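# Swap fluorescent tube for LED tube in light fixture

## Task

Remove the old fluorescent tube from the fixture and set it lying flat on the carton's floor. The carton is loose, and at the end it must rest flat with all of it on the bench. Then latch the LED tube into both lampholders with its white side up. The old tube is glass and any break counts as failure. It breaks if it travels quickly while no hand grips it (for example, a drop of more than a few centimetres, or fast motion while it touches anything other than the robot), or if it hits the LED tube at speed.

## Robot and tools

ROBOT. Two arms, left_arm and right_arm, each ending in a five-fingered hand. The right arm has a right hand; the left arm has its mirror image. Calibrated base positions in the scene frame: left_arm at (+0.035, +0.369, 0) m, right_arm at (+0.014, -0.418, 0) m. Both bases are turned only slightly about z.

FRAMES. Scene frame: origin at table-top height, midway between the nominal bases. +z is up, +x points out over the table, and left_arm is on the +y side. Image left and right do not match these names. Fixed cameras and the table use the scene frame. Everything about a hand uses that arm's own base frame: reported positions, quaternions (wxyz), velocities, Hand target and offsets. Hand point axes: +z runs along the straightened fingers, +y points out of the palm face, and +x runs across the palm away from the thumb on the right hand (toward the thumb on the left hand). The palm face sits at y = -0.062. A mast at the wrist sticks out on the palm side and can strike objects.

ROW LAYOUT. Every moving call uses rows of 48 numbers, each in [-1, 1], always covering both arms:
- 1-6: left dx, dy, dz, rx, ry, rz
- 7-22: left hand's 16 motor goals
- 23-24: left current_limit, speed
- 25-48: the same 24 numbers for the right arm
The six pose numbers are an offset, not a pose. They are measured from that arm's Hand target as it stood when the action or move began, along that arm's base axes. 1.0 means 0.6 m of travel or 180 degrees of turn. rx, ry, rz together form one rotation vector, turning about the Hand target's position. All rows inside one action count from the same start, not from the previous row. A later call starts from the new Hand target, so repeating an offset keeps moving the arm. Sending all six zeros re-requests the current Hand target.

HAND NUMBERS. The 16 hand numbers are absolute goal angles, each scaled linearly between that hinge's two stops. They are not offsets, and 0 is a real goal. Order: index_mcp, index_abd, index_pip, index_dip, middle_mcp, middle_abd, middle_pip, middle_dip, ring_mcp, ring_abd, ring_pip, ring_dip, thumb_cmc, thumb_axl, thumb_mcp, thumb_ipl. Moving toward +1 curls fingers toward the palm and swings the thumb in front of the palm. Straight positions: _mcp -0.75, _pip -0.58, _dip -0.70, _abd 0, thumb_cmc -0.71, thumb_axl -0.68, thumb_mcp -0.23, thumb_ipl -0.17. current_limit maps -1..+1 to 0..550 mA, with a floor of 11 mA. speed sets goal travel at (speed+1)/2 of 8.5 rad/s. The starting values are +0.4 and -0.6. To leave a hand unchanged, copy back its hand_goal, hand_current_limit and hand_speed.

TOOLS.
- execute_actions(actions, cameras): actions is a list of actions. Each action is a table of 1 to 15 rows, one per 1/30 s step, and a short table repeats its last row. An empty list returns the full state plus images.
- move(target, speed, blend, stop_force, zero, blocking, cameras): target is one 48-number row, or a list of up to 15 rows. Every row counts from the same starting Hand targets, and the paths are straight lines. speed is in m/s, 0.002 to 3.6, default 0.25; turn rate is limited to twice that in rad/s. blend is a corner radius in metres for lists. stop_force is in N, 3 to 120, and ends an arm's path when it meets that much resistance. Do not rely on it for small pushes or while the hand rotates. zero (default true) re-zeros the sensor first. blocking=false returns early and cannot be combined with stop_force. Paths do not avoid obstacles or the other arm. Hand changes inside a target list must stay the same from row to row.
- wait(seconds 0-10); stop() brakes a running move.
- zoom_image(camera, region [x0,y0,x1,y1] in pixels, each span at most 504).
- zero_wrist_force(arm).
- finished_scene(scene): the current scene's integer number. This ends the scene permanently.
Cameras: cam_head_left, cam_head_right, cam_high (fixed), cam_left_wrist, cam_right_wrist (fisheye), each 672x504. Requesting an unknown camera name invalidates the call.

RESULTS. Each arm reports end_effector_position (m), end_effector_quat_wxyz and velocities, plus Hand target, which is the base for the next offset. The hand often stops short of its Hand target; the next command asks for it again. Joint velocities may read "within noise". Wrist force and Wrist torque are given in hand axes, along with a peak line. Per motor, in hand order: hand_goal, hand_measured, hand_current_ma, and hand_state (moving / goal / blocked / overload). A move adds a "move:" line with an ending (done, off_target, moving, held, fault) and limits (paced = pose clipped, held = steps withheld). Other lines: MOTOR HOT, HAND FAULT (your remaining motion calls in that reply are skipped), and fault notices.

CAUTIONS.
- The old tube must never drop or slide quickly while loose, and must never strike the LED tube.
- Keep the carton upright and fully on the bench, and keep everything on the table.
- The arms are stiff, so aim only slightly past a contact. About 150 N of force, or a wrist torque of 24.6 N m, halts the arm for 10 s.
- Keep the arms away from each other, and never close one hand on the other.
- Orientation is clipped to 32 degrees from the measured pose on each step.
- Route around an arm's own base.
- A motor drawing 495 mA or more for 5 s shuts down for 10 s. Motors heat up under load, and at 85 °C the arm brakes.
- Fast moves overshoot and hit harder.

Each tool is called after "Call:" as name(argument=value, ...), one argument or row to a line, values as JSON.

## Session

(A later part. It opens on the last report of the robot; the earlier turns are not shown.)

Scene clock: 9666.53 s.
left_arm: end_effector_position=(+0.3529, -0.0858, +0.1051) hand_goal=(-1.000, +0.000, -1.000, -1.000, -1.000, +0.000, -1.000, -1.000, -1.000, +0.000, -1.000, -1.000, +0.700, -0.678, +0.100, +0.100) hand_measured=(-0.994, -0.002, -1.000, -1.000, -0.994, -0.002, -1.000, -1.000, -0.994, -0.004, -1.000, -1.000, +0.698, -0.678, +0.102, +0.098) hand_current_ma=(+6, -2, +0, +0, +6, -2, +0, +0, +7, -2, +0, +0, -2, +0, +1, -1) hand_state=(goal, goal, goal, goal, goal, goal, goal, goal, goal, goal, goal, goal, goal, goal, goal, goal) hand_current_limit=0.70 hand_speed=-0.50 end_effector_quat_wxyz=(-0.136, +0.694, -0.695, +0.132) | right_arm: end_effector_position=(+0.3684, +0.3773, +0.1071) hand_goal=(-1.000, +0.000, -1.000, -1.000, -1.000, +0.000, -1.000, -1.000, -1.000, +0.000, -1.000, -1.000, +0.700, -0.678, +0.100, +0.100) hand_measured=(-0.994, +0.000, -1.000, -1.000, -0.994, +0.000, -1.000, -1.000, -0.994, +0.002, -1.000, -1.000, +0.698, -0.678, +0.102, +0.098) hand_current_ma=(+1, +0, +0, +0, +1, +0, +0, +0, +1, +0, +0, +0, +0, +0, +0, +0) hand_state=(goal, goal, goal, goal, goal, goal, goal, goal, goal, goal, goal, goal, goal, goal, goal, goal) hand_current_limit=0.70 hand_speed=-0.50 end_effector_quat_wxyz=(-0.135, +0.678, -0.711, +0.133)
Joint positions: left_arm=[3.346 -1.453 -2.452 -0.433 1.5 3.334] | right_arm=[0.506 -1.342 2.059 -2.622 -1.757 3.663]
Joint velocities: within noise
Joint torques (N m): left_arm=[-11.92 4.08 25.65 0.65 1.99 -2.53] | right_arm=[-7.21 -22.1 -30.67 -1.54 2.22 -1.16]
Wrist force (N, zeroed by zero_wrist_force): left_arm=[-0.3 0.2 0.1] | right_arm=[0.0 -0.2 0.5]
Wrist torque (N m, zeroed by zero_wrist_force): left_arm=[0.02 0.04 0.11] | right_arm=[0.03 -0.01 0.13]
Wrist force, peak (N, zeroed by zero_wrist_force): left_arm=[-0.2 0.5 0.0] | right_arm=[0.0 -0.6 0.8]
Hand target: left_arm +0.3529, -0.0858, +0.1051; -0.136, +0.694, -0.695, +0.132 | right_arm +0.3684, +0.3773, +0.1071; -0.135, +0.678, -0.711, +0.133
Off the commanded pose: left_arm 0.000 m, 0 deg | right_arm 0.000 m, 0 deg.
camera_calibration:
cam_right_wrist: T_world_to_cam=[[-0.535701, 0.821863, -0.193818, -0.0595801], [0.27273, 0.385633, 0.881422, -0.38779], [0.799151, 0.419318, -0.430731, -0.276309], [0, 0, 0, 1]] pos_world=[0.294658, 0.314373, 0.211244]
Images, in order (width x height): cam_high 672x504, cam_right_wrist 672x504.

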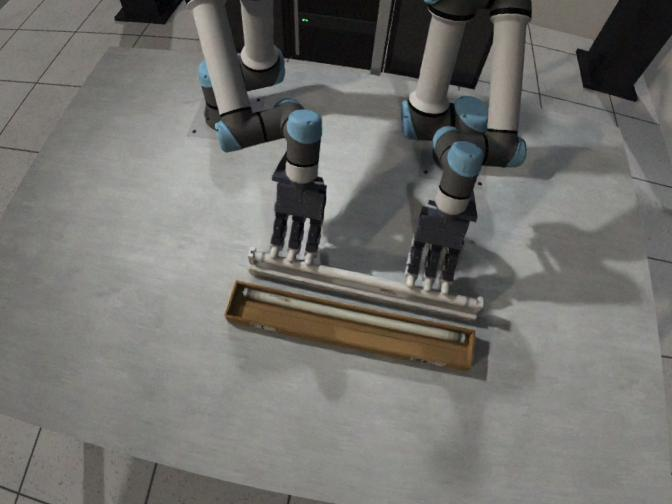

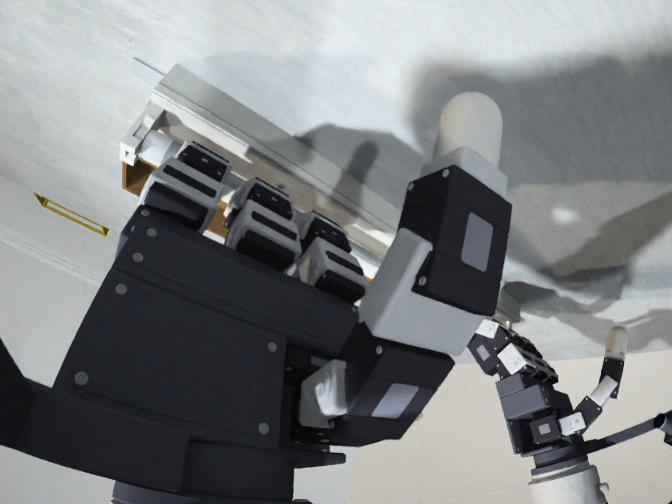

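Call:
move(
  target=[
    [0,0,-0.01333,0,0,0,-1,0,-1,-1,-1,0,-1,-1,-1,0,-1,-1,0.7,-0.678,0.1,0.1,0.7,-0.5,0,0,-0.01383,0,0,0,-1,0,-1,-1,-1,0,-1,-1,-1,0,-1,-1,0.7,-0.678,0.1,0.1,0.7,-0.5],
    [0.02667,0,-0.01333,0,0,0,-1,0,-1,-1,-1,0,-1,-1,-1,0,-1,-1,0.7,-0.678,0.1,0.1,0.7,-0.5,0.02667,0,-0.01383,0,0,0,-1,0,-1,-1,-1,0,-1,-1,-1,0,-1,-1,0.7,-0.678,0.1,0.1,0.7,-0.5],
  ],
  speed=[0.02,0.02],
)

Call:
move(
  target=[
    [0,0,0.01333,0,0,0,-1,0,-1,-1,-1,0,-1,-1,-1,0,-1,-1,0.7,-0.678,0.1,0.1,0.7,-0.5,0,0,0.01383,0,0,0,-1,0,-1,-1,-1,0,-1,-1,-1,0,-1,-1,0.7,-0.678,0.1,0.1,0.7,-0.5],
    [-0.02667,0,0.01333,0,0,0,-1,0,-1,-1,-1,0,-1,-1,-1,0,-1,-1,0.7,-0.678,0.1,0.1,0.7,-0.5,-0.02667,0,0.01383,0,0,0,-1,0,-1,-1,-1,0,-1,-1,-1,0,-1,-1,0.7,-0.678,0.1,0.1,0.7,-0.5],
  ],
  speed=[0.03,0.05],
)

Scene clock: 9688.17 s.
left_arm: end_effector_position=(+0.3688, -0.0858, +0.0971) hand_goal=(-1.000, +0.000, -1.000, -1.000, -1.000, +0.000, -1.000, -1.000, -1.000, +0.000, -1.000, -1.000, +0.700, -0.678, +0.100, +0.100) hand_measured=(-1.002, -0.004, -1.002, -1.002, -1.002, -0.004, -1.002, -1.000, -1.002, -0.004, -1.002, -1.000, +0.698, -0.678, +0.102, +0.098) hand_current_ma=(-3, -3, -2, -1, -2, -3, -1, -1, -2, -3, -1, -1, -2, +0, +1, -1) hand_state=(goal, goal, goal, goal, goal, goal, goal, goal, goal, goal, goal, goal, goal, goal, goal, goal) hand_current_limit=0.70 hand_speed=-0.50 end_effector_quat_wxyz=(-0.136, +0.694, -0.695, +0.132) | right_arm: end_effector_position=(+0.3848, +0.3775, +0.0990) hand_goal=(-1.000, +0.000, -1.000, -1.000, -1.000, +0.000, -1.000, -1.000, -1.000, +0.000, -1.000, -1.000, +0.700, -0.678, +0.100, +0.100) hand_measured=(-1.002, +0.010, -1.002, -1.000, -1.002, +0.012, -1.002, -1.002, -1.004, +0.012, -1.002, -1.002, +0.698, -0.678, +0.102, +0.098) hand_current_ma=(+0, +3, +0, +0, +0, +3, +0, +0, -1, +4, +0, +0, +0, +0, +0, +0) hand_state=(goal, goal, goal, goal, goal, goal, goal, goal, goal, goal, goal, goal, goal, goal, goal, goal) hand_current_limit=0.70 hand_speed=-0.50 end_effector_quat_wxyz=(-0.136, +0.677, -0.710, +0.133)
Joint positions: left_arm=[3.337 -1.517 -2.425 -0.394 1.503 3.325] | right_arm=[0.49 -1.303 2.036 -2.643 -1.752 3.648]
Joint torques (N m): left_arm=[-10.58 -19.22 -3.73 -7.57 4.23 -2.47] | right_arm=[-8.49 17.3 -0.01 8.69 7.53 -1.45]
Wrist force (N, zeroed by zero_wrist_force): left_arm=[1.2 -22.0 -46.6] | right_arm=[2.6 -19.6 -60.7]
Wrist torque (N m, zeroed by zero_wrist_force): left_arm=[7.38 -0.70 0.76] | right_arm=[9.32 2.40 0.01]
Wrist force, peak (N, zeroed by zero_wrist_force): left_arm=[-0.3 24.2 -87.9] | right_arm=[2.2 13.3 -97.3]
Hand target: left_arm +0.3689, -0.0858, +0.0971; -0.136, +0.694, -0.695, +0.132 | right_arm +0.3844, +0.3773, +0.0988; -0.135, +0.678, -0.711, +0.133
Off the commanded pose: left_arm 0.000 m, 0 deg | right_arm 0.000 m, 0 deg.
move: done

Scene clock: 9689.73 s.
left_arm: end_effector_position=(+0.3530, -0.0858, +0.1050) hand_goal=(-1.000, +0.000, -1.000, -1.000, -1.000, +0.000, -1.000, -1.000, -1.000, +0.000, -1.000, -1.000, +0.700, -0.678, +0.100, +0.100) hand_measured=(-0.994, -0.002, -1.000, -1.000, -0.994, -0.004, -1.000, -1.000, -0.994, -0.004, -1.000, -1.000, +0.698, -0.678, +0.102, +0.098) hand_current_ma=(+6, -2, +0, +0, +6, -2, +0, +0, +7, -3, +0, +0, -2, +0, +1, -1) hand_state=(goal, goal, goal, goal, goal, goal, goal, goal, goal, goal, goal, goal, goal, goal, goal, goal) hand_current_limit=0.70 hand_speed=-0.50 end_effector_quat_wxyz=(-0.136, +0.694, -0.695, +0.132) | right_arm: end_effector_position=(+0.3685, +0.3773, +0.1071) hand_goal=(-1.000, +0.000, -1.000, -1.000, -1.000, +0.000, -1.000, -1.000, -1.000, +0.000, -1.000, -1.000, +0.700, -0.678, +0.100, +0.100) hand_measured=(-0.994, +0.002, -1.000, -1.000, -0.994, +0.002, -1.000, -1.000, -0.994, +0.004, -1.000, -1.000, +0.698, -0.678, +0.102, +0.098) hand_current_ma=(+1, +0, +0, +0, +1, +0, +0, +0, +1, +0, +0, +0, +0, +0, +0, +0) hand_state=(goal, goal, goal, goal, goal, goal, goal, goal, goal, goal, goal, goal, goal, goal, goal, goal) hand_current_limit=0.70 hand_speed=-0.50 end_effector_quat_wxyz=(-0.135, +0.678, -0.711, +0.133)
Joint positions: left_arm=[3.346 -1.453 -2.452 -0.432 1.5 3.333] | right_arm=[0.506 -1.342 2.059 -2.622 -1.757 3.663]
Joint torques (N m): left_arm=[10.96 21.01 11.25 0.49 -2.47 2.54] | right_arm=[6.72 -36.35 -10.39 -4.15 -2.66 1.37]
Wrist force (N, zeroed by zero_wrist_force): left_arm=[-0.1 0.3 -0.2] | right_arm=[-0.1 0.0 0.5]
Wrist torque (N m, zeroed by zero_wrist_force): left_arm=[0.05 0.01 -0.01] | right_arm=[0.05 0.01 -0.07]
Wrist force, peak (N, zeroed by zero_wrist_force): left_arm=[1.2 -21.5 -47.5] | right_arm=[2.6 -19.1 -61.2]
Hand target: left_arm +0.3529, -0.0858, +0.1051; -0.136, +0.694, -0.695, +0.132 | right_arm +0.3684, +0.3773, +0.1071; -0.135, +0.678, -0.711, +0.133
Off the commanded pose: left_arm 0.000 m, 0 deg | right_arm 0.000 m, 0 deg.
move: done

Call:
move(
  target=[0,0,0.19,0,0,0,-1,0,-1,-1,-1,0,-1,-1,-1,0,-1,-1,0.7,-0.678,0.1,0.1,0.7,-0.5,0,0,0.185,0,0,0,-1,0,-1,-1,-1,0,-1,-1,-1,0,-1,-1,0.7,-0.678,0.1,0.1,0.7,-0.5],
  speed=0.2,
  cameras=["cam_high","cam_right_wrist","cam_left_wrist"],
)

Call:
zoom_image(
  camera="cam_right_wrist",
  region=[240, 60, 320, 130],
)

Call:
zoom_image(
  camera="cam_left_wrist",
  region=[390, 40, 470, 110],
)

Call:
zoom_image(
  camera="cam_high",
  region=[310, 250, 420, 310],
)

Scene clock: 9706.90 s.
left_arm: end_effector_position=(+0.3529, -0.0858, +0.2190) hand_goal=(-1.000, +0.000, -1.000, -1.000, -1.000, +0.000, -1.000, -1.000, -1.000, +0.000, -1.000, -1.000, +0.700, -0.678, +0.100, +0.100) hand_measured=(-0.994, -0.002, -1.000, -1.000, -0.994, -0.004, -1.000, -1.000, -0.994, -0.004, -1.000, -1.000, +0.698, -0.678, +0.102, +0.098) hand_current_ma=(+7, -2, +0, +0, +7, -2, +0, +0, +8, -3, +0, +0, -2, +0, +1, -1) hand_state=(goal, goal, goal, goal, goal, goal, goal, goal, goal, goal, goal, goal, goal, goal, goal, goal) hand_current_limit=0.70 hand_speed=-0.50 end_effector_quat_wxyz=(-0.136, +0.694, -0.695, +0.132) | right_arm: end_effector_position=(+0.3684, +0.3773, +0.2180) hand_goal=(-1.000, +0.000, -1.000, -1.000, -1.000, +0.000, -1.000, -1.000, -1.000, +0.000, -1.000, -1.000, +0.700, -0.678, +0.100, +0.100) hand_measured=(-0.994, +0.002, -1.000, -1.000, -0.994, +0.002, -1.000, -1.000, -0.994, +0.004, -1.000, -1.000, +0.698, -0.678, +0.102, +0.098) hand_current_ma=(+1, +0, +0, +0, +1, +0, +0, +0, +2, +0, +0, +0, +0, +0, +0, +0) hand_state=(goal, goal, goal, goal, goal, goal, goal, goal, goal, goal, goal, goal, goal, goal, goal, goal) hand_current_limit=0.70 hand_speed=-0.50 end_effector_quat_wxyz=(-0.135, +0.678, -0.711, +0.133)
Joint positions: left_arm=[3.346 -1.251 -2.252 -0.834 1.5 3.333] | right_arm=[0.506 -1.495 1.905 -2.316 -1.757 3.663]
Joint torques (N m): left_arm=[10.77 17.73 28.33 0.85 -2.4 2.41] | right_arm=[-7.83 -32.81 -34.8 -1.61 -2.63 1.09]
Wrist force (N, zeroed by zero_wrist_force): left_arm=[0.0 0.4 0.0] | right_arm=[0.3 0.0 0.6]
Wrist torque (N m, zeroed by zero_wrist_force): left_arm=[0.05 0.00 -0.01] | right_arm=[0.08 -0.06 -0.04]
Wrist force, peak (N, zeroed by zero_wrist_force): left_arm=[0.0 1.1 0.7] | right_arm=[0.0 0.3 1.6]
Hand target: left_arm +0.3529, -0.0858, +0.2191; -0.136, +0.694, -0.695, +0.132 | right_arm +0.3684, +0.3773, +0.2181; -0.135, +0.678, -0.711, +0.133
Off the commanded pose: left_arm 0.000 m, 0 deg | right_arm 0.000 m, 0 deg.
move: done
camera_calibration:
cam_left_wrist: T_world_to_cam=[[0.610237, 0.758179, 0.229728, -0.227943], [0.199227, -0.42753, 0.881775, -0.347335], [0.766759, -0.492323, -0.411945, -0.10051], [0, 0, 0, 1]] pos_world=[0.285365, -0.0251575, 0.317231]
cam_right_wrist: T_world_to_cam=[[-0.535701, 0.821863, -0.193818, -0.0380857], [0.27273, 0.385633, 0.881422, -0.485539], [0.799151, 0.419318, -0.430731, -0.228541], [0, 0, 0, 1]] pos_world=[0.294658, 0.314373, 0.322144]
Images, in order (width x height): cam_high 672x504, cam_left_wrist 672x504, cam_right_wrist 672x504.

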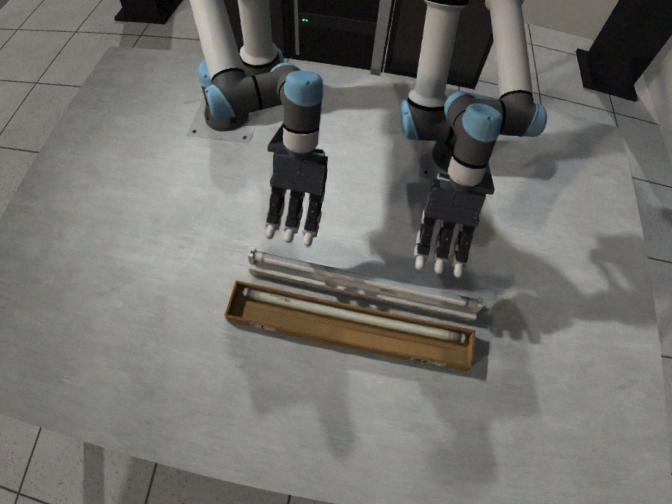

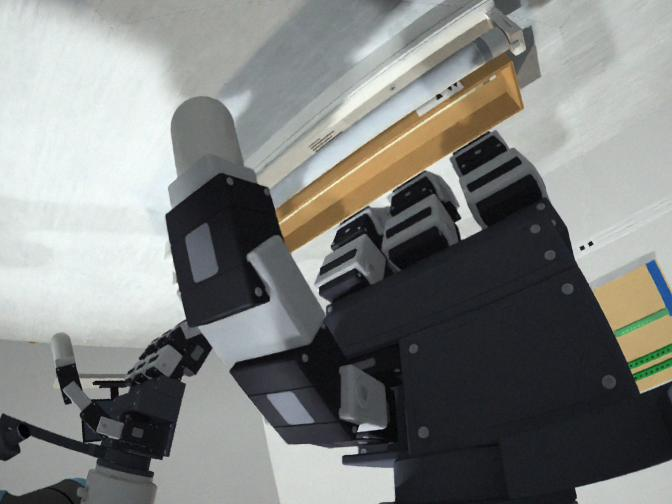

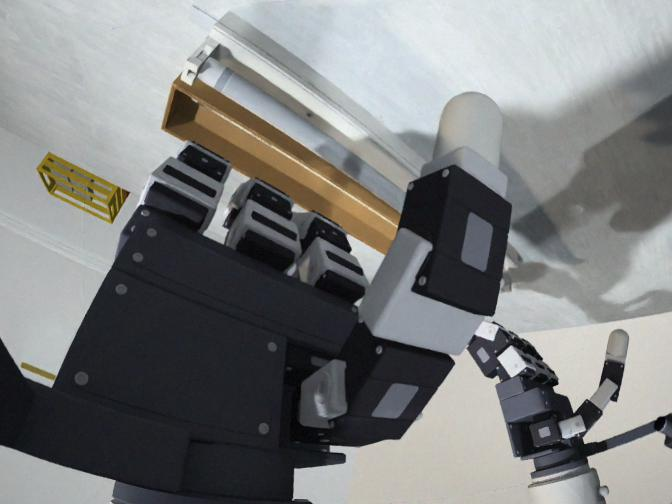

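Scaled by 6.300 from the camera's 672x504 image, which has a finer 960x720 frame.

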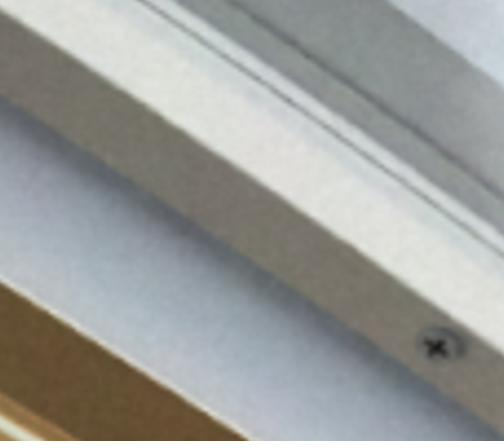

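Scaled by 6.300 from the camera's 672x504 image, which has a finer 960x720 frame.

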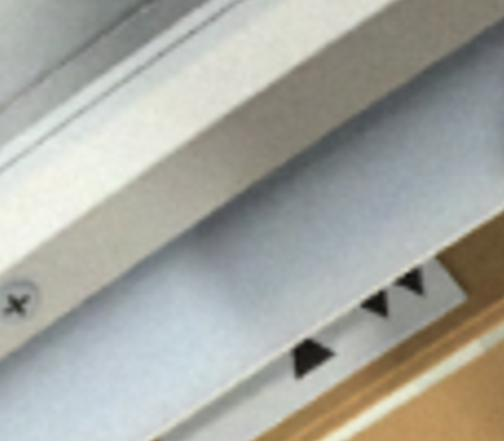

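Scaled by 4.582.

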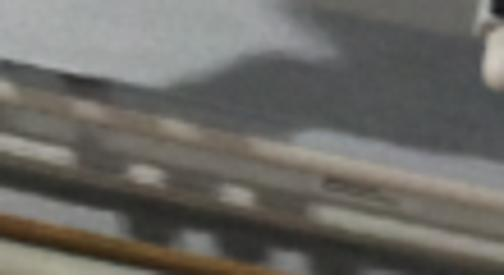

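Call:
zoom_image(
  camera="cam_left_wrist",
  region=[440, 0, 540, 80],
)

Call:
zoom_image(
  camera="cam_right_wrist",
  region=[170, 30, 270, 110],
)

Call:
zoom_image(
  camera="cam_high",
  region=[240, 240, 380, 310],
)

Scaled by 5.040 from the camera's 672x504 image, which has a finer 960x720 frame.

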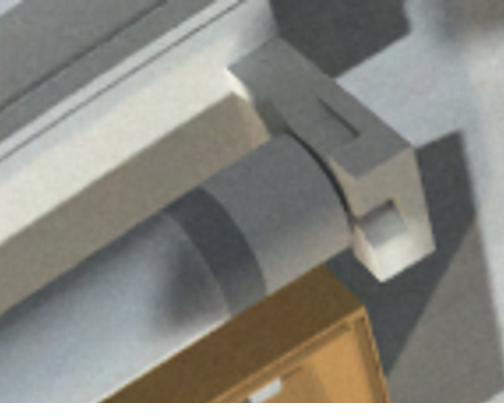

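Scaled by 5.040 from the camera's 672x504 image, which has a finer 960x720 frame.

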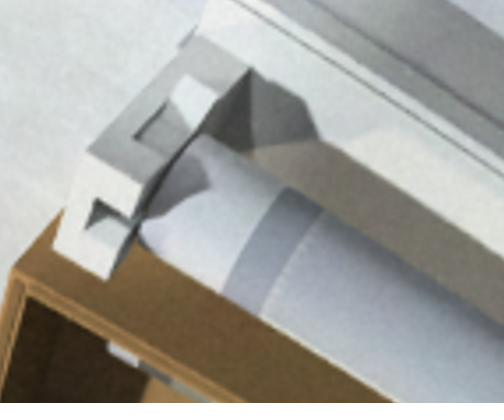

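Scaled by 3.600.

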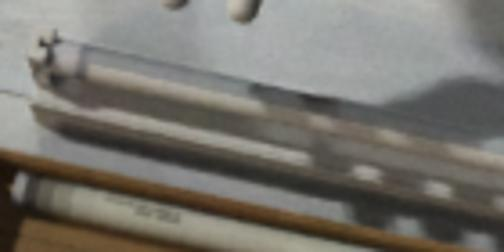

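Call:
zoom_image(
  camera="cam_right_wrist",
  region=[210, 70, 260, 110],
)

Call:
zoom_image(
  camera="cam_left_wrist",
  region=[440, 40, 490, 80],
)

Call:
zoom_image(
  camera="cam_high",
  region=[245, 245, 295, 285],
)

Scaled by 10.080 from the camera's 672x504 image, which has a finer 960x720 frame.

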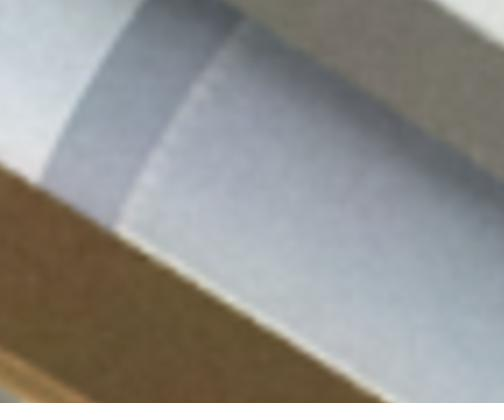

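Scaled by 10.080 from the camera's 672x504 image, which has a finer 960x720 frame.

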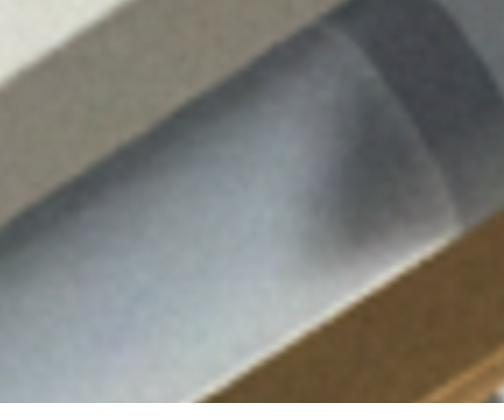

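Scaled by 10.080.

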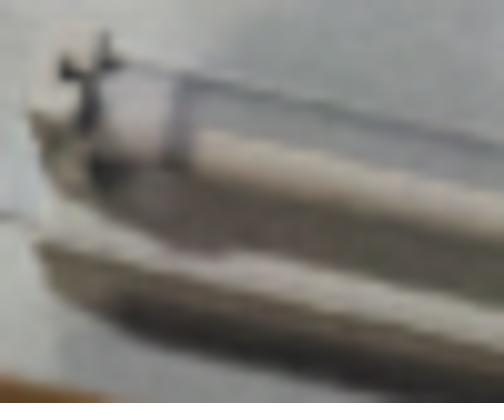

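Call:
move(
  target=[
    [0,0,-0.18,0,0,0,-1,0,-1,-1,-1,0,-1,-1,-1,0,-1,-1,0.7,-0.678,0.1,0.1,0.7,-0.5,0,0,-0.175,0,0,0,-1,0,-1,-1,-1,0,-1,-1,-1,0,-1,-1,0.7,-0.678,0.1,0.1,0.7,-0.5],
    [0,0,-0.2033,0,0,0,-1,0,-1,-1,-1,0,-1,-1,-1,0,-1,-1,0.7,-0.678,0.1,0.1,0.7,-0.5,0,0,-0.1988,0,0,0,-1,0,-1,-1,-1,0,-1,-1,-1,0,-1,-1,0.7,-0.678,0.1,0.1,0.7,-0.5],
  ],
  speed=[0.15,0.02],
)

Call:
execute_actions(
  actions=[
    [[0.002,0,0,0,0,0,-1,0,-1,-1,-1,0,-1,-1,-1,0,-1,-1,0.7,-0.678,0.1,0.1,0.7,-0.5,0.002,0,0,0,0,0,-1,0,-1,-1,-1,0,-1,-1,-1,0,-1,-1,0.7,-0.678,0.1,0.1,0.7,-0.5],[0.005,0,0,0,0,0,-1,0,-1,-1,-1,0,-1,-1,-1,0,-1,-1,0.7,-0.678,0.1,0.1,0.7,-0.5,0.005,0,0,0,0,0,-1,0,-1,-1,-1,0,-1,-1,-1,0,-1,-1,0.7,-0.678,0.1,0.1,0.7,-0.5]],
  ],
)

Call:
execute_actions(
  actions=[
    [[0.005,0,0,0,0,0,-1,0,-1,-1,-1,0,-1,-1,-1,0,-1,-1,0.7,-0.678,0.1,0.1,0.7,-0.5,0.005,0,0,0,0,0,-1,0,-1,-1,-1,0,-1,-1,-1,0,-1,-1,0.7,-0.678,0.1,0.1,0.7,-0.5]],
  ],
)

Call:
execute_actions(
  actions=[
    [[0.005,0,0,0,0,0,-1,0,-1,-1,-1,0,-1,-1,-1,0,-1,-1,0.7,-0.678,0.1,0.1,0.7,-0.5,0.005,0,0,0,0,0,-1,0,-1,-1,-1,0,-1,-1,-1,0,-1,-1,0.7,-0.678,0.1,0.1,0.7,-0.5]],
  ],
)

Call:
execute_actions(
  actions=[
    [[0.005,0,0,0,0,0,-1,0,-1,-1,-1,0,-1,-1,-1,0,-1,-1,0.7,-0.678,0.1,0.1,0.7,-0.5,0.005,0,0,0,0,0,-1,0,-1,-1,-1,0,-1,-1,-1,0,-1,-1,0.7,-0.678,0.1,0.1,0.7,-0.5]],
  ],
)

Call:
move(
  target=[
    [0,0,0.01333,0,0,0,-1,0,-1,-1,-1,0,-1,-1,-1,0,-1,-1,0.7,-0.678,0.1,0.1,0.7,-0.5,0,0,0.01383,0,0,0,-1,0,-1,-1,-1,0,-1,-1,-1,0,-1,-1,0.7,-0.678,0.1,0.1,0.7,-0.5],
    [-0.02,0,0.2033,0,0,0,-1,0,-1,-1,-1,0,-1,-1,-1,0,-1,-1,0.7,-0.678,0.1,0.1,0.7,-0.5,-0.02,0,0.1988,0,0,0,-1,0,-1,-1,-1,0,-1,-1,-1,0,-1,-1,0.7,-0.678,0.1,0.1,0.7,-0.5],
  ],
  speed=[0.03,0.15],
  cameras=["cam_high","cam_right_wrist","cam_left_wrist"],
)

Call:
zoom_image(
  camera="cam_right_wrist",
  region=[210, 60, 280, 120],
)

Call:
zoom_image(
  camera="cam_high",
  region=[245, 245, 295, 285],
)

Scene clock: 9796.57 s.
left_arm: end_effector_position=(+0.3529, -0.0858, +0.0973) hand_goal=(-1.000, +0.000, -1.000, -1.000, -1.000, +0.000, -1.000, -1.000, -1.000, +0.000, -1.000, -1.000, +0.700, -0.678, +0.100, +0.100) hand_measured=(-1.002, -0.002, -1.002, -1.000, -1.002, -0.004, -1.002, -1.000, -1.002, -0.004, -1.002, -1.000, +0.698, -0.678, +0.102, +0.098) hand_current_ma=(-2, -2, -2, -1, -2, -2, -1, +0, -1, -3, -1, +0, -2, +0, +1, -1) hand_state=(goal, goal, goal, goal, goal, goal, goal, goal, goal, goal, goal, goal, goal, goal, goal, goal) hand_current_limit=0.70 hand_speed=-0.50 end_effector_quat_wxyz=(-0.136, +0.694, -0.695, +0.132) | right_arm: end_effector_position=(+0.3685, +0.3774, +0.0991) hand_goal=(-1.000, +0.000, -1.000, -1.000, -1.000, +0.000, -1.000, -1.000, -1.000, +0.000, -1.000, -1.000, +0.700, -0.678, +0.100, +0.100) hand_measured=(-1.002, +0.006, -1.002, -1.000, -1.002, +0.008, -1.002, -1.002, -1.004, +0.008, -1.004, -1.002, +0.698, -0.678, +0.102, +0.098) hand_current_ma=(+0, +1, +0, +0, +0, +1, +0, +0, -1, +2, +0, +0, +0, +0, +0, +0) hand_state=(goal, goal, goal, goal, goal, goal, goal, goal, goal, goal, goal, goal, goal, goal, goal, goal) hand_current_limit=0.70 hand_speed=-0.50 end_effector_quat_wxyz=(-0.135, +0.678, -0.710, +0.133)
Joint positions: left_arm=[3.346 -1.473 -2.463 -0.401 1.5 3.334] | right_arm=[0.506 -1.328 2.067 -2.646 -1.757 3.663]
Joint torques (N m): left_arm=[-10.01 -17.77 -8.81 -3.66 2.37 -2.34] | right_arm=[-0.58 20.04 19.11 7.21 2.35 -0.78]
Wrist force (N, zeroed by zero_wrist_force): left_arm=[0.7 -3.6 -46.6] | right_arm=[1.4 -9.1 -67.8]
Wrist torque (N m, zeroed by zero_wrist_force): left_arm=[7.43 -0.59 0.26] | right_arm=[10.88 2.51 -0.07]
Wrist force, peak (N, zeroed by zero_wrist_force): left_arm=[0.7 -3.6 -46.6] | right_arm=[1.4 -9.1 -67.8]
Hand target: left_arm +0.3529, -0.0858, +0.0971; -0.136, +0.694, -0.695, +0.132 | right_arm +0.3684, +0.3773, +0.0988; -0.135, +0.678, -0.711, +0.133
Off the commanded pose: left_arm 0.000 m, 0 deg | right_arm 0.000 m, 0 deg.
move: done

Scene clock: 9797.27 s.
left_arm: end_effector_position=(+0.3559, -0.0858, +0.0971) hand_goal=(-1.000, +0.000, -1.000, -1.000, -1.000, +0.000, -1.000, -1.000, -1.000, +0.000, -1.000, -1.000, +0.700, -0.678, +0.100, +0.100) hand_measured=(-1.002, -0.004, -1.002, -1.002, -1.002, -0.004, -1.002, -1.000, -1.002, -0.004, -1.002, -1.000, +0.698, -0.678, +0.102, +0.098) hand_current_ma=(-3, -3, -2, -1, -2, -3, -1, -1, -2, -3, -1, +0, -2, +0, +1, -1) hand_state=(goal, goal, goal, goal, goal, goal, goal, goal, goal, goal, goal, goal, goal, goal, goal, goal) hand_current_limit=0.70 hand_speed=-0.50 end_effector_quat_wxyz=(-0.136, +0.694, -0.695, +0.132) | right_arm: end_effector_position=(+0.3718, +0.3775, +0.0990) hand_goal=(-1.000, +0.000, -1.000, -1.000, -1.000, +0.000, -1.000, -1.000, -1.000, +0.000, -1.000, -1.000, +0.700, -0.678, +0.100, +0.100) hand_measured=(-1.002, +0.008, -1.002, -1.000, -1.004, +0.008, -1.002, -1.002, -1.004, +0.010, -1.004, -1.002, +0.698, -0.678, +0.102, +0.098) hand_current_ma=(+0, +2, +0, +0, +0, +2, +0, +0, -1, +2, +0, +0, +0, +0, +0, +0) hand_state=(goal, goal, goal, goal, goal, goal, goal, goal, goal, goal, goal, goal, goal, goal, goal, goal) hand_current_limit=0.70 hand_speed=-0.50 end_effector_quat_wxyz=(-0.136, +0.677, -0.710, +0.133)
Joint positions: left_arm=[3.344 -1.482 -2.456 -0.399 1.5 3.332] | right_arm=[0.503 -1.323 2.062 -2.646 -1.756 3.66]
Joint torques (N m): left_arm=[-11.05 -19.59 -1.05 -7.3 4.04 -2.36] | right_arm=[-8.44 16.14 0.45 8.6 7.5 -1.32]
Wrist force (N, zeroed by zero_wrist_force): left_arm=[0.8 -19.8 -44.4] | right_arm=[1.8 -19.8 -57.8]
Wrist torque (N m, zeroed by zero_wrist_force): left_arm=[7.54 -0.67 0.61] | right_arm=[9.67 2.22 -0.10]
Wrist force, peak (N, zeroed by zero_wrist_force): left_arm=[0.1 -3.6 -52.8] | right_arm=[1.1 -11.4 -72.4]
Hand target: left_arm +0.3559, -0.0858, +0.0971; -0.136, +0.694, -0.695, +0.132 | right_arm +0.3714, +0.3773, +0.0988; -0.135, +0.678, -0.711, +0.133
Off the commanded pose: left_arm 0.000 m, 0 deg | right_arm 0.000 m, 0 deg.
Step readings (end_effector_position of left_arm | right_arm):
0: (+0.3529, -0.0858, +0.0973) | (+0.3685, +0.3774, +0.0991)
1: (+0.3529, -0.0858, +0.0972) | (+0.3685, +0.3774, +0.0990)
2: (+0.3530, -0.0858, +0.0971) | (+0.3686, +0.3774, +0.0989)
4: (+0.3539, -0.0859, +0.0971) | (+0.3695, +0.3773, +0.0988)
8: (+0.3553, -0.0858, +0.0971) | (+0.3711, +0.3774, +0.0989)
15: (+0.3559, -0.0858, +0.0971) | (+0.3717, +0.3775, +0.0990)

Scene clock: 9797.97 s.
left_arm: end_effector_position=(+0.3589, -0.0858, +0.0971) hand_goal=(-1.000, +0.000, -1.000, -1.000, -1.000, +0.000, -1.000, -1.000, -1.000, +0.000, -1.000, -1.000, +0.700, -0.678, +0.100, +0.100) hand_measured=(-1.002, -0.004, -1.002, -1.002, -1.002, -0.004, -1.002, -1.000, -1.002, -0.004, -1.002, -1.000, +0.698, -0.678, +0.102, +0.098) hand_current_ma=(-3, -3, -2, -1, -2, -4, -1, -1, -2, -4, -1, +0, -2, +0, +1, -1) hand_state=(goal, goal, goal, goal, goal, goal, goal, goal, goal, goal, goal, goal, goal, goal, goal, goal) hand_current_limit=0.70 hand_speed=-0.50 end_effector_quat_wxyz=(-0.136, +0.694, -0.695, +0.132) | right_arm: end_effector_position=(+0.3749, +0.3776, +0.0991) hand_goal=(-1.000, +0.000, -1.000, -1.000, -1.000, +0.000, -1.000, -1.000, -1.000, +0.000, -1.000, -1.000, +0.700, -0.678, +0.100, +0.100) hand_measured=(-1.002, +0.012, -1.002, -1.000, -1.002, +0.012, -1.002, -1.002, -1.004, +0.012, -1.004, -1.002, +0.698, -0.678, +0.102, +0.098) hand_current_ma=(+0, +3, +0, +0, +0, +3, +0, +0, -1, +4, +0, +0, +0, +0, +0, +0) hand_state=(goal, goal, goal, goal, goal, goal, goal, goal, goal, goal, goal, goal, goal, goal, goal, goal) hand_current_limit=0.70 hand_speed=-0.50 end_effector_quat_wxyz=(-0.136, +0.677, -0.710, +0.133)
Joint positions: left_arm=[3.342 -1.49 -2.449 -0.398 1.501 3.33] | right_arm=[0.5 -1.318 2.056 -2.646 -1.755 3.657]
Joint torques (N m): left_arm=[-10.76 -22.55 -1.28 -7.11 3.78 -2.47] | right_arm=[-9.98 15.94 -2.69 8.59 6.72 -1.29]
Wrist force (N, zeroed by zero_wrist_force): left_arm=[0.9 -14.6 -52.6] | right_arm=[2.5 -12.2 -60.6]
Wrist torque (N m, zeroed by zero_wrist_force): left_arm=[8.43 -0.88 0.54] | right_arm=[9.56 2.34 0.19]
Wrist force, peak (N, zeroed by zero_wrist_force): left_arm=[0.9 -9.2 -55.1] | right_arm=[2.2 -9.9 -64.4]
Hand target: left_arm +0.3589, -0.0858, +0.0971; -0.136, +0.694, -0.695, +0.132 | right_arm +0.3744, +0.3773, +0.0988; -0.135, +0.678, -0.711, +0.133
Off the commanded pose: left_arm 0.000 m, 0 deg | right_arm 0.001 m, 0 deg.
Step readings (end_effector_position of left_arm | right_arm):
0: (+0.3559, -0.0858, +0.0971) | (+0.3718, +0.3775, +0.0990)
1: (+0.3559, -0.0858, +0.0971) | (+0.3718, +0.3775, +0.0990)
2: (+0.3562, -0.0858, +0.0971) | (+0.3721, +0.3775, +0.0990)
4: (+0.3573, -0.0858, +0.0971) | (+0.3733, +0.3775, +0.0990)
8: (+0.3584, -0.0858, +0.0971) | (+0.3744, +0.3776, +0.0991)
15: (+0.3589, -0.0858, +0.0971) | (+0.3749, +0.3776, +0.0991)

Scene clock: 9798.67 s.
left_arm: end_effector_position=(+0.3618, -0.0858, +0.0971) hand_goal=(-1.000, +0.000, -1.000, -1.000, -1.000, +0.000, -1.000, -1.000, -1.000, +0.000, -1.000, -1.000, +0.700, -0.678, +0.100, +0.100) hand_measured=(-1.002, -0.004, -1.002, -1.002, -1.002, -0.004, -1.002, -1.000, -1.002, -0.004, -1.002, -1.000, +0.698, -0.678, +0.102, +0.098) hand_current_ma=(-3, -4, -2, -1, -2, -4, -2, -1, -2, -4, -1, +0, -2, +0, +1, -1) hand_state=(goal, goal, goal, goal, goal, goal, goal, goal, goal, goal, goal, goal, goal, goal, goal, goal) hand_current_limit=0.70 hand_speed=-0.50 end_effector_quat_wxyz=(-0.136, +0.694, -0.695, +0.132) | right_arm: end_effector_position=(+0.3777, +0.3774, +0.0989) hand_goal=(-1.000, +0.000, -1.000, -1.000, -1.000, +0.000, -1.000, -1.000, -1.000, +0.000, -1.000, -1.000, +0.700, -0.678, +0.100, +0.100) hand_measured=(-1.002, +0.014, -1.002, -1.000, -1.002, +0.014, -1.002, -1.002, -1.004, +0.016, -1.004, -1.002, +0.698, -0.678, +0.102, +0.098) hand_current_ma=(+0, +4, +0, +0, +0, +5, +0, +0, -1, +5, +0, +0, +0, +0, +0, +0) hand_state=(goal, goal, goal, goal, goal, goal, goal, goal, goal, goal, goal, goal, goal, goal, goal, goal) hand_current_limit=0.70 hand_speed=-0.50 end_effector_quat_wxyz=(-0.136, +0.678, -0.710, +0.133)
Joint positions: left_arm=[3.341 -1.498 -2.442 -0.397 1.502 3.328] | right_arm=[0.497 -1.314 2.05 -2.644 -1.754 3.654]
Joint torques (N m): left_arm=[-9 -25.62 3.24 -5.82 2.96 -2.47] | right_arm=[-18.16 24.1 -3.28 8.48 5.54 -1.42]
Wrist force (N, zeroed by zero_wrist_force): left_arm=[0.2 4.9 -70.2] | right_arm=[2.1 1.3 -81.8]
Wrist torque (N m, zeroed by zero_wrist_force): left_arm=[10.38 -1.26 0.07] | right_arm=[11.86 2.99 0.56]
Wrist force, peak (N, zeroed by zero_wrist_force): left_arm=[0.4 8.8 -72.6] | right_arm=[2.4 3.8 -83.1]
Hand target: left_arm +0.3619, -0.0858, +0.0971; -0.136, +0.694, -0.695, +0.132 | right_arm +0.3774, +0.3773, +0.0988; -0.135, +0.678, -0.711, +0.133
Off the commanded pose: left_arm 0.000 m, 0 deg | right_arm 0.000 m, 0 deg.
Step readings (end_effector_position of left_arm | right_arm):
0: (+0.3589, -0.0858, +0.0971) | (+0.3749, +0.3776, +0.0991)
1: (+0.3589, -0.0858, +0.0971) | (+0.3750, +0.3776, +0.0991)
2: (+0.3593, -0.0858, +0.0971) | (+0.3753, +0.3776, +0.0991)
4: (+0.3603, -0.0858, +0.0971) | (+0.3762, +0.3775, +0.0990)
8: (+0.3613, -0.0858, +0.0971) | (+0.3771, +0.3775, +0.0990)
15: (+0.3618, -0.0858, +0.0971) | (+0.3776, +0.3774, +0.0989)

Scene clock: 9799.37 s.
left_arm: end_effector_position=(+0.3650, -0.0858, +0.0972) hand_goal=(-1.000, +0.000, -1.000, -1.000, -1.000, +0.000, -1.000, -1.000, -1.000, +0.000, -1.000, -1.000, +0.700, -0.678, +0.100, +0.100) hand_measured=(-1.002, -0.006, -1.002, -1.002, -1.002, -0.006, -1.002, -1.000, -1.002, -0.006, -1.002, -1.000, +0.698, -0.678, +0.102, +0.098) hand_current_ma=(-3, -5, -2, -1, -2, -5, -1, -1, -2, -5, -1, +0, -2, +0, +1, -1) hand_state=(goal, goal, goal, goal, goal, goal, goal, goal, goal, goal, goal, goal, goal, goal, goal, goal) hand_current_limit=0.70 hand_speed=-0.50 end_effector_quat_wxyz=(-0.136, +0.694, -0.695, +0.133) | right_arm: end_effector_position=(+0.3809, +0.3776, +0.0991) hand_goal=(-1.000, +0.000, -1.000, -1.000, -1.000, +0.000, -1.000, -1.000, -1.000, +0.000, -1.000, -1.000, +0.700, -0.678, +0.100, +0.100) hand_measured=(-1.002, +0.016, -1.002, -1.000, -1.004, +0.016, -1.002, -1.002, -1.004, +0.018, -1.004, -1.002, +0.698, -0.678, +0.102, +0.098) hand_current_ma=(+0, +5, +0, +0, +0, +6, +0, +0, -1, +6, +0, +0, +0, +0, +0, +0) hand_state=(goal, goal, goal, goal, goal, goal, goal, goal, goal, goal, goal, goal, goal, goal, goal, goal) hand_current_limit=0.70 hand_speed=-0.50 end_effector_quat_wxyz=(-0.136, +0.677, -0.710, +0.133)
Joint positions: left_arm=[3.339 -1.506 -2.435 -0.395 1.502 3.327] | right_arm=[0.494 -1.309 2.044 -2.644 -1.754 3.652]
Joint torques (N m): left_arm=[-10.97 -21.28 -1.49 -9.12 4 -2.56] | right_arm=[-10.7 18.36 -1.24 8.53 7.23 -1.41]
Wrist force (N, zeroed by zero_wrist_force): left_arm=[1.2 -17.0 -51.2] | right_arm=[3.2 -13.9 -66.3]
Wrist torque (N m, zeroed by zero_wrist_force): left_arm=[7.96 -0.72 0.71] | right_arm=[10.05 2.70 0.30]
Wrist force, peak (N, zeroed by zero_wrist_force): left_arm=[0.1 6.8 -71.7] | right_arm=[2.4 3.2 -83.5]
Hand target: left_arm +0.3649, -0.0858, +0.0971; -0.136, +0.694, -0.695, +0.132 | right_arm +0.3804, +0.3773, +0.0988; -0.135, +0.678, -0.711, +0.133
Off the commanded pose: left_arm 0.000 m, 0 deg | right_arm 0.001 m, 0 deg.
Step readings (end_effector_position of left_arm | right_arm):
0: (+0.3618, -0.0858, +0.0971) | (+0.3777, +0.3774, +0.0989)
1: (+0.3619, -0.0858, +0.0971) | (+0.3777, +0.3774, +0.0989)
2: (+0.3621, -0.0858, +0.0971) | (+0.3779, +0.3774, +0.0989)
4: (+0.3636, -0.0858, +0.0972) | (+0.3794, +0.3775, +0.0991)
8: (+0.3646, -0.0858, +0.0972) | (+0.3805, +0.3775, +0.0991)
15: (+0.3650, -0.0858, +0.0972) | (+0.3809, +0.3776, +0.0991)

Scene clock: 9801.53 s.
left_arm: end_effector_position=(+0.3529, -0.0858, +0.2190) hand_goal=(-1.000, +0.000, -1.000, -1.000, -1.000, +0.000, -1.000, -1.000, -1.000, +0.000, -1.000, -1.000, +0.700, -0.678, +0.100, +0.100) hand_measured=(-0.994, -0.002, -1.000, -1.000, -0.994, -0.004, -1.000, -1.000, -0.994, -0.004, -1.000, -1.000, +0.698, -0.678, +0.102, +0.098) hand_current_ma=(+7, -2, +0, +0, +7, -3, +0, +0, +8, -3, +0, +0, -2, +0, +1, -1) hand_state=(goal, goal, goal, goal, goal, goal, goal, goal, goal, goal, goal, goal, goal, goal, goal, goal) hand_current_limit=0.70 hand_speed=-0.50 end_effector_quat_wxyz=(-0.136, +0.694, -0.695, +0.132) | right_arm: end_effector_position=(+0.3684, +0.3773, +0.2180) hand_goal=(-1.000, +0.000, -1.000, -1.000, -1.000, +0.000, -1.000, -1.000, -1.000, +0.000, -1.000, -1.000, +0.700, -0.678, +0.100, +0.100) hand_measured=(-0.994, +0.002, -1.000, -1.000, -0.994, +0.002, -1.000, -1.000, -0.994, +0.004, -1.000, -1.000, +0.698, -0.678, +0.102, +0.098) hand_current_ma=(+1, +0, +0, +0, +1, +0, +0, +0, +1, +0, +0, +0, +0, +0, +0, +0) hand_state=(goal, goal, goal, goal, goal, goal, goal, goal, goal, goal, goal, goal, goal, goal, goal, goal) hand_current_limit=0.70 hand_speed=-0.50 end_effector_quat_wxyz=(-0.135, +0.678, -0.711, +0.133)
Joint positions: left_arm=[3.346 -1.251 -2.252 -0.834 1.5 3.333] | right_arm=[0.506 -1.495 1.905 -2.316 -1.757 3.663]
Joint torques (N m): left_arm=[11.27 16.91 30.89 0.66 -2.37 2.43] | right_arm=[6.34 -32.93 -33.55 -1.56 -2.6 1.06]
Wrist force (N, zeroed by zero_wrist_force): left_arm=[0.0 0.3 0.2] | right_arm=[0.1 0.2 0.7]
Wrist torque (N m, zeroed by zero_wrist_force): left_arm=[0.02 0.01 -0.01] | right_arm=[0.10 -0.04 -0.04]
Wrist force, peak (N, zeroed by zero_wrist_force): left_arm=[1.2 -17.1 -51.4] | right_arm=[3.2 -13.8 -66.3]
Hand target: left_arm +0.3529, -0.0858, +0.2191; -0.136, +0.694, -0.695, +0.132 | right_arm +0.3684, +0.3773, +0.2181; -0.135, +0.678, -0.711, +0.133
Off the commanded pose: left_arm 0.000 m, 0 deg | right_arm 0.000 m, 0 deg.
move: done
camera_calibration:
cam_left_wrist: T_world_to_cam=[[0.610184, 0.758206, 0.229781, -0.227944], [0.199245, -0.42757, 0.881751, -0.347333], [0.766796, -0.492248, -0.411965, -0.100512], [0, 0, 0, 1]] pos_world=[0.285365, -0.0251573, 0.317231]
cam_right_wrist: T_world_to_cam=[[-0.535701, 0.821863, -0.193818, -0.0380857], [0.27273, 0.385633, 0.881422, -0.485539], [0.799151, 0.419318, -0.430731, -0.228541], [0, 0, 0, 1]] pos_world=[0.294658, 0.314373, 0.322144]
Images, in order (width x height): cam_high 672x504, cam_left_wrist 672x504, cam_right_wrist 672x504.

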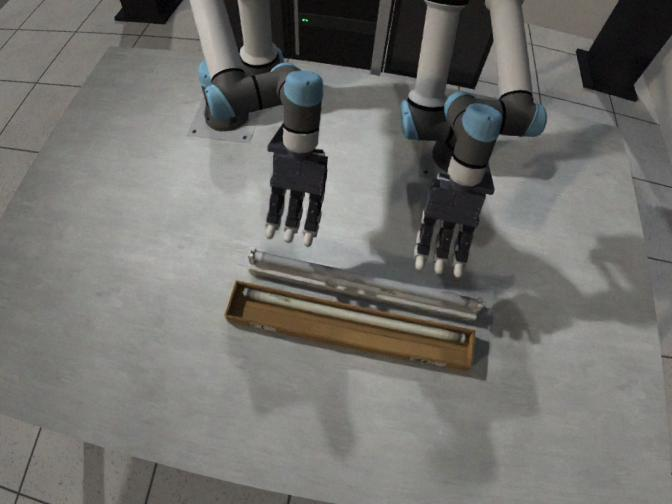

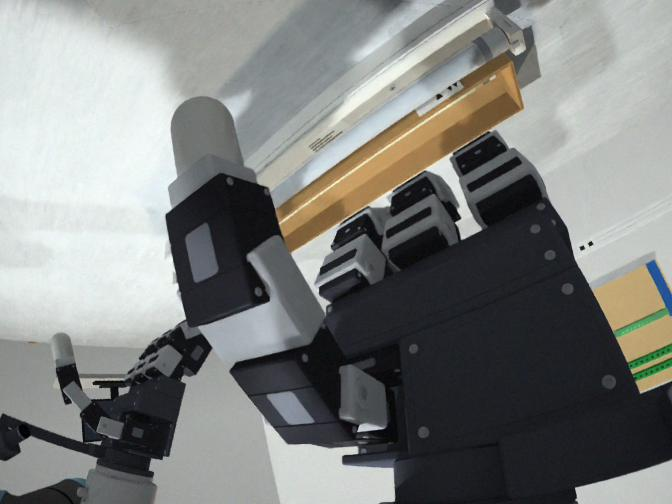

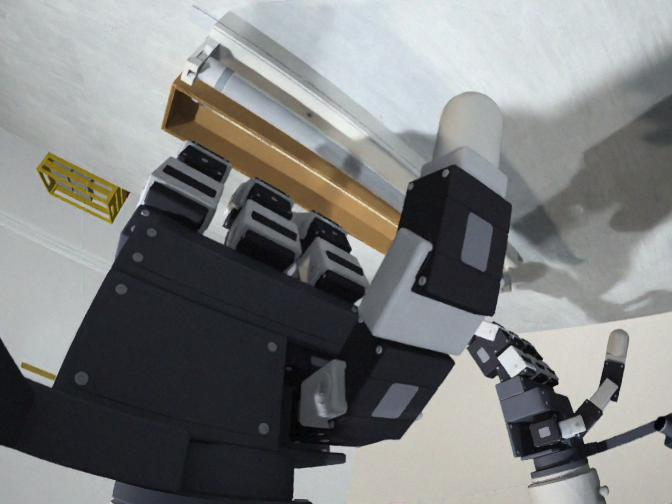

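Scaled by 7.200 from the camera's 672x504 image, which has a finer 960x720 frame.

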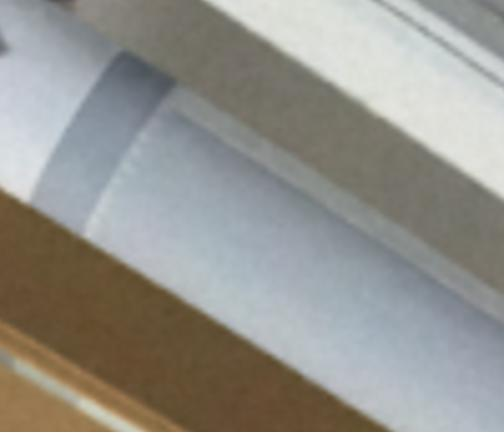

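Scaled by 10.080.

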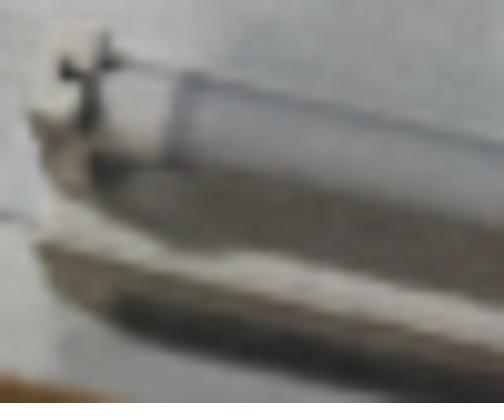

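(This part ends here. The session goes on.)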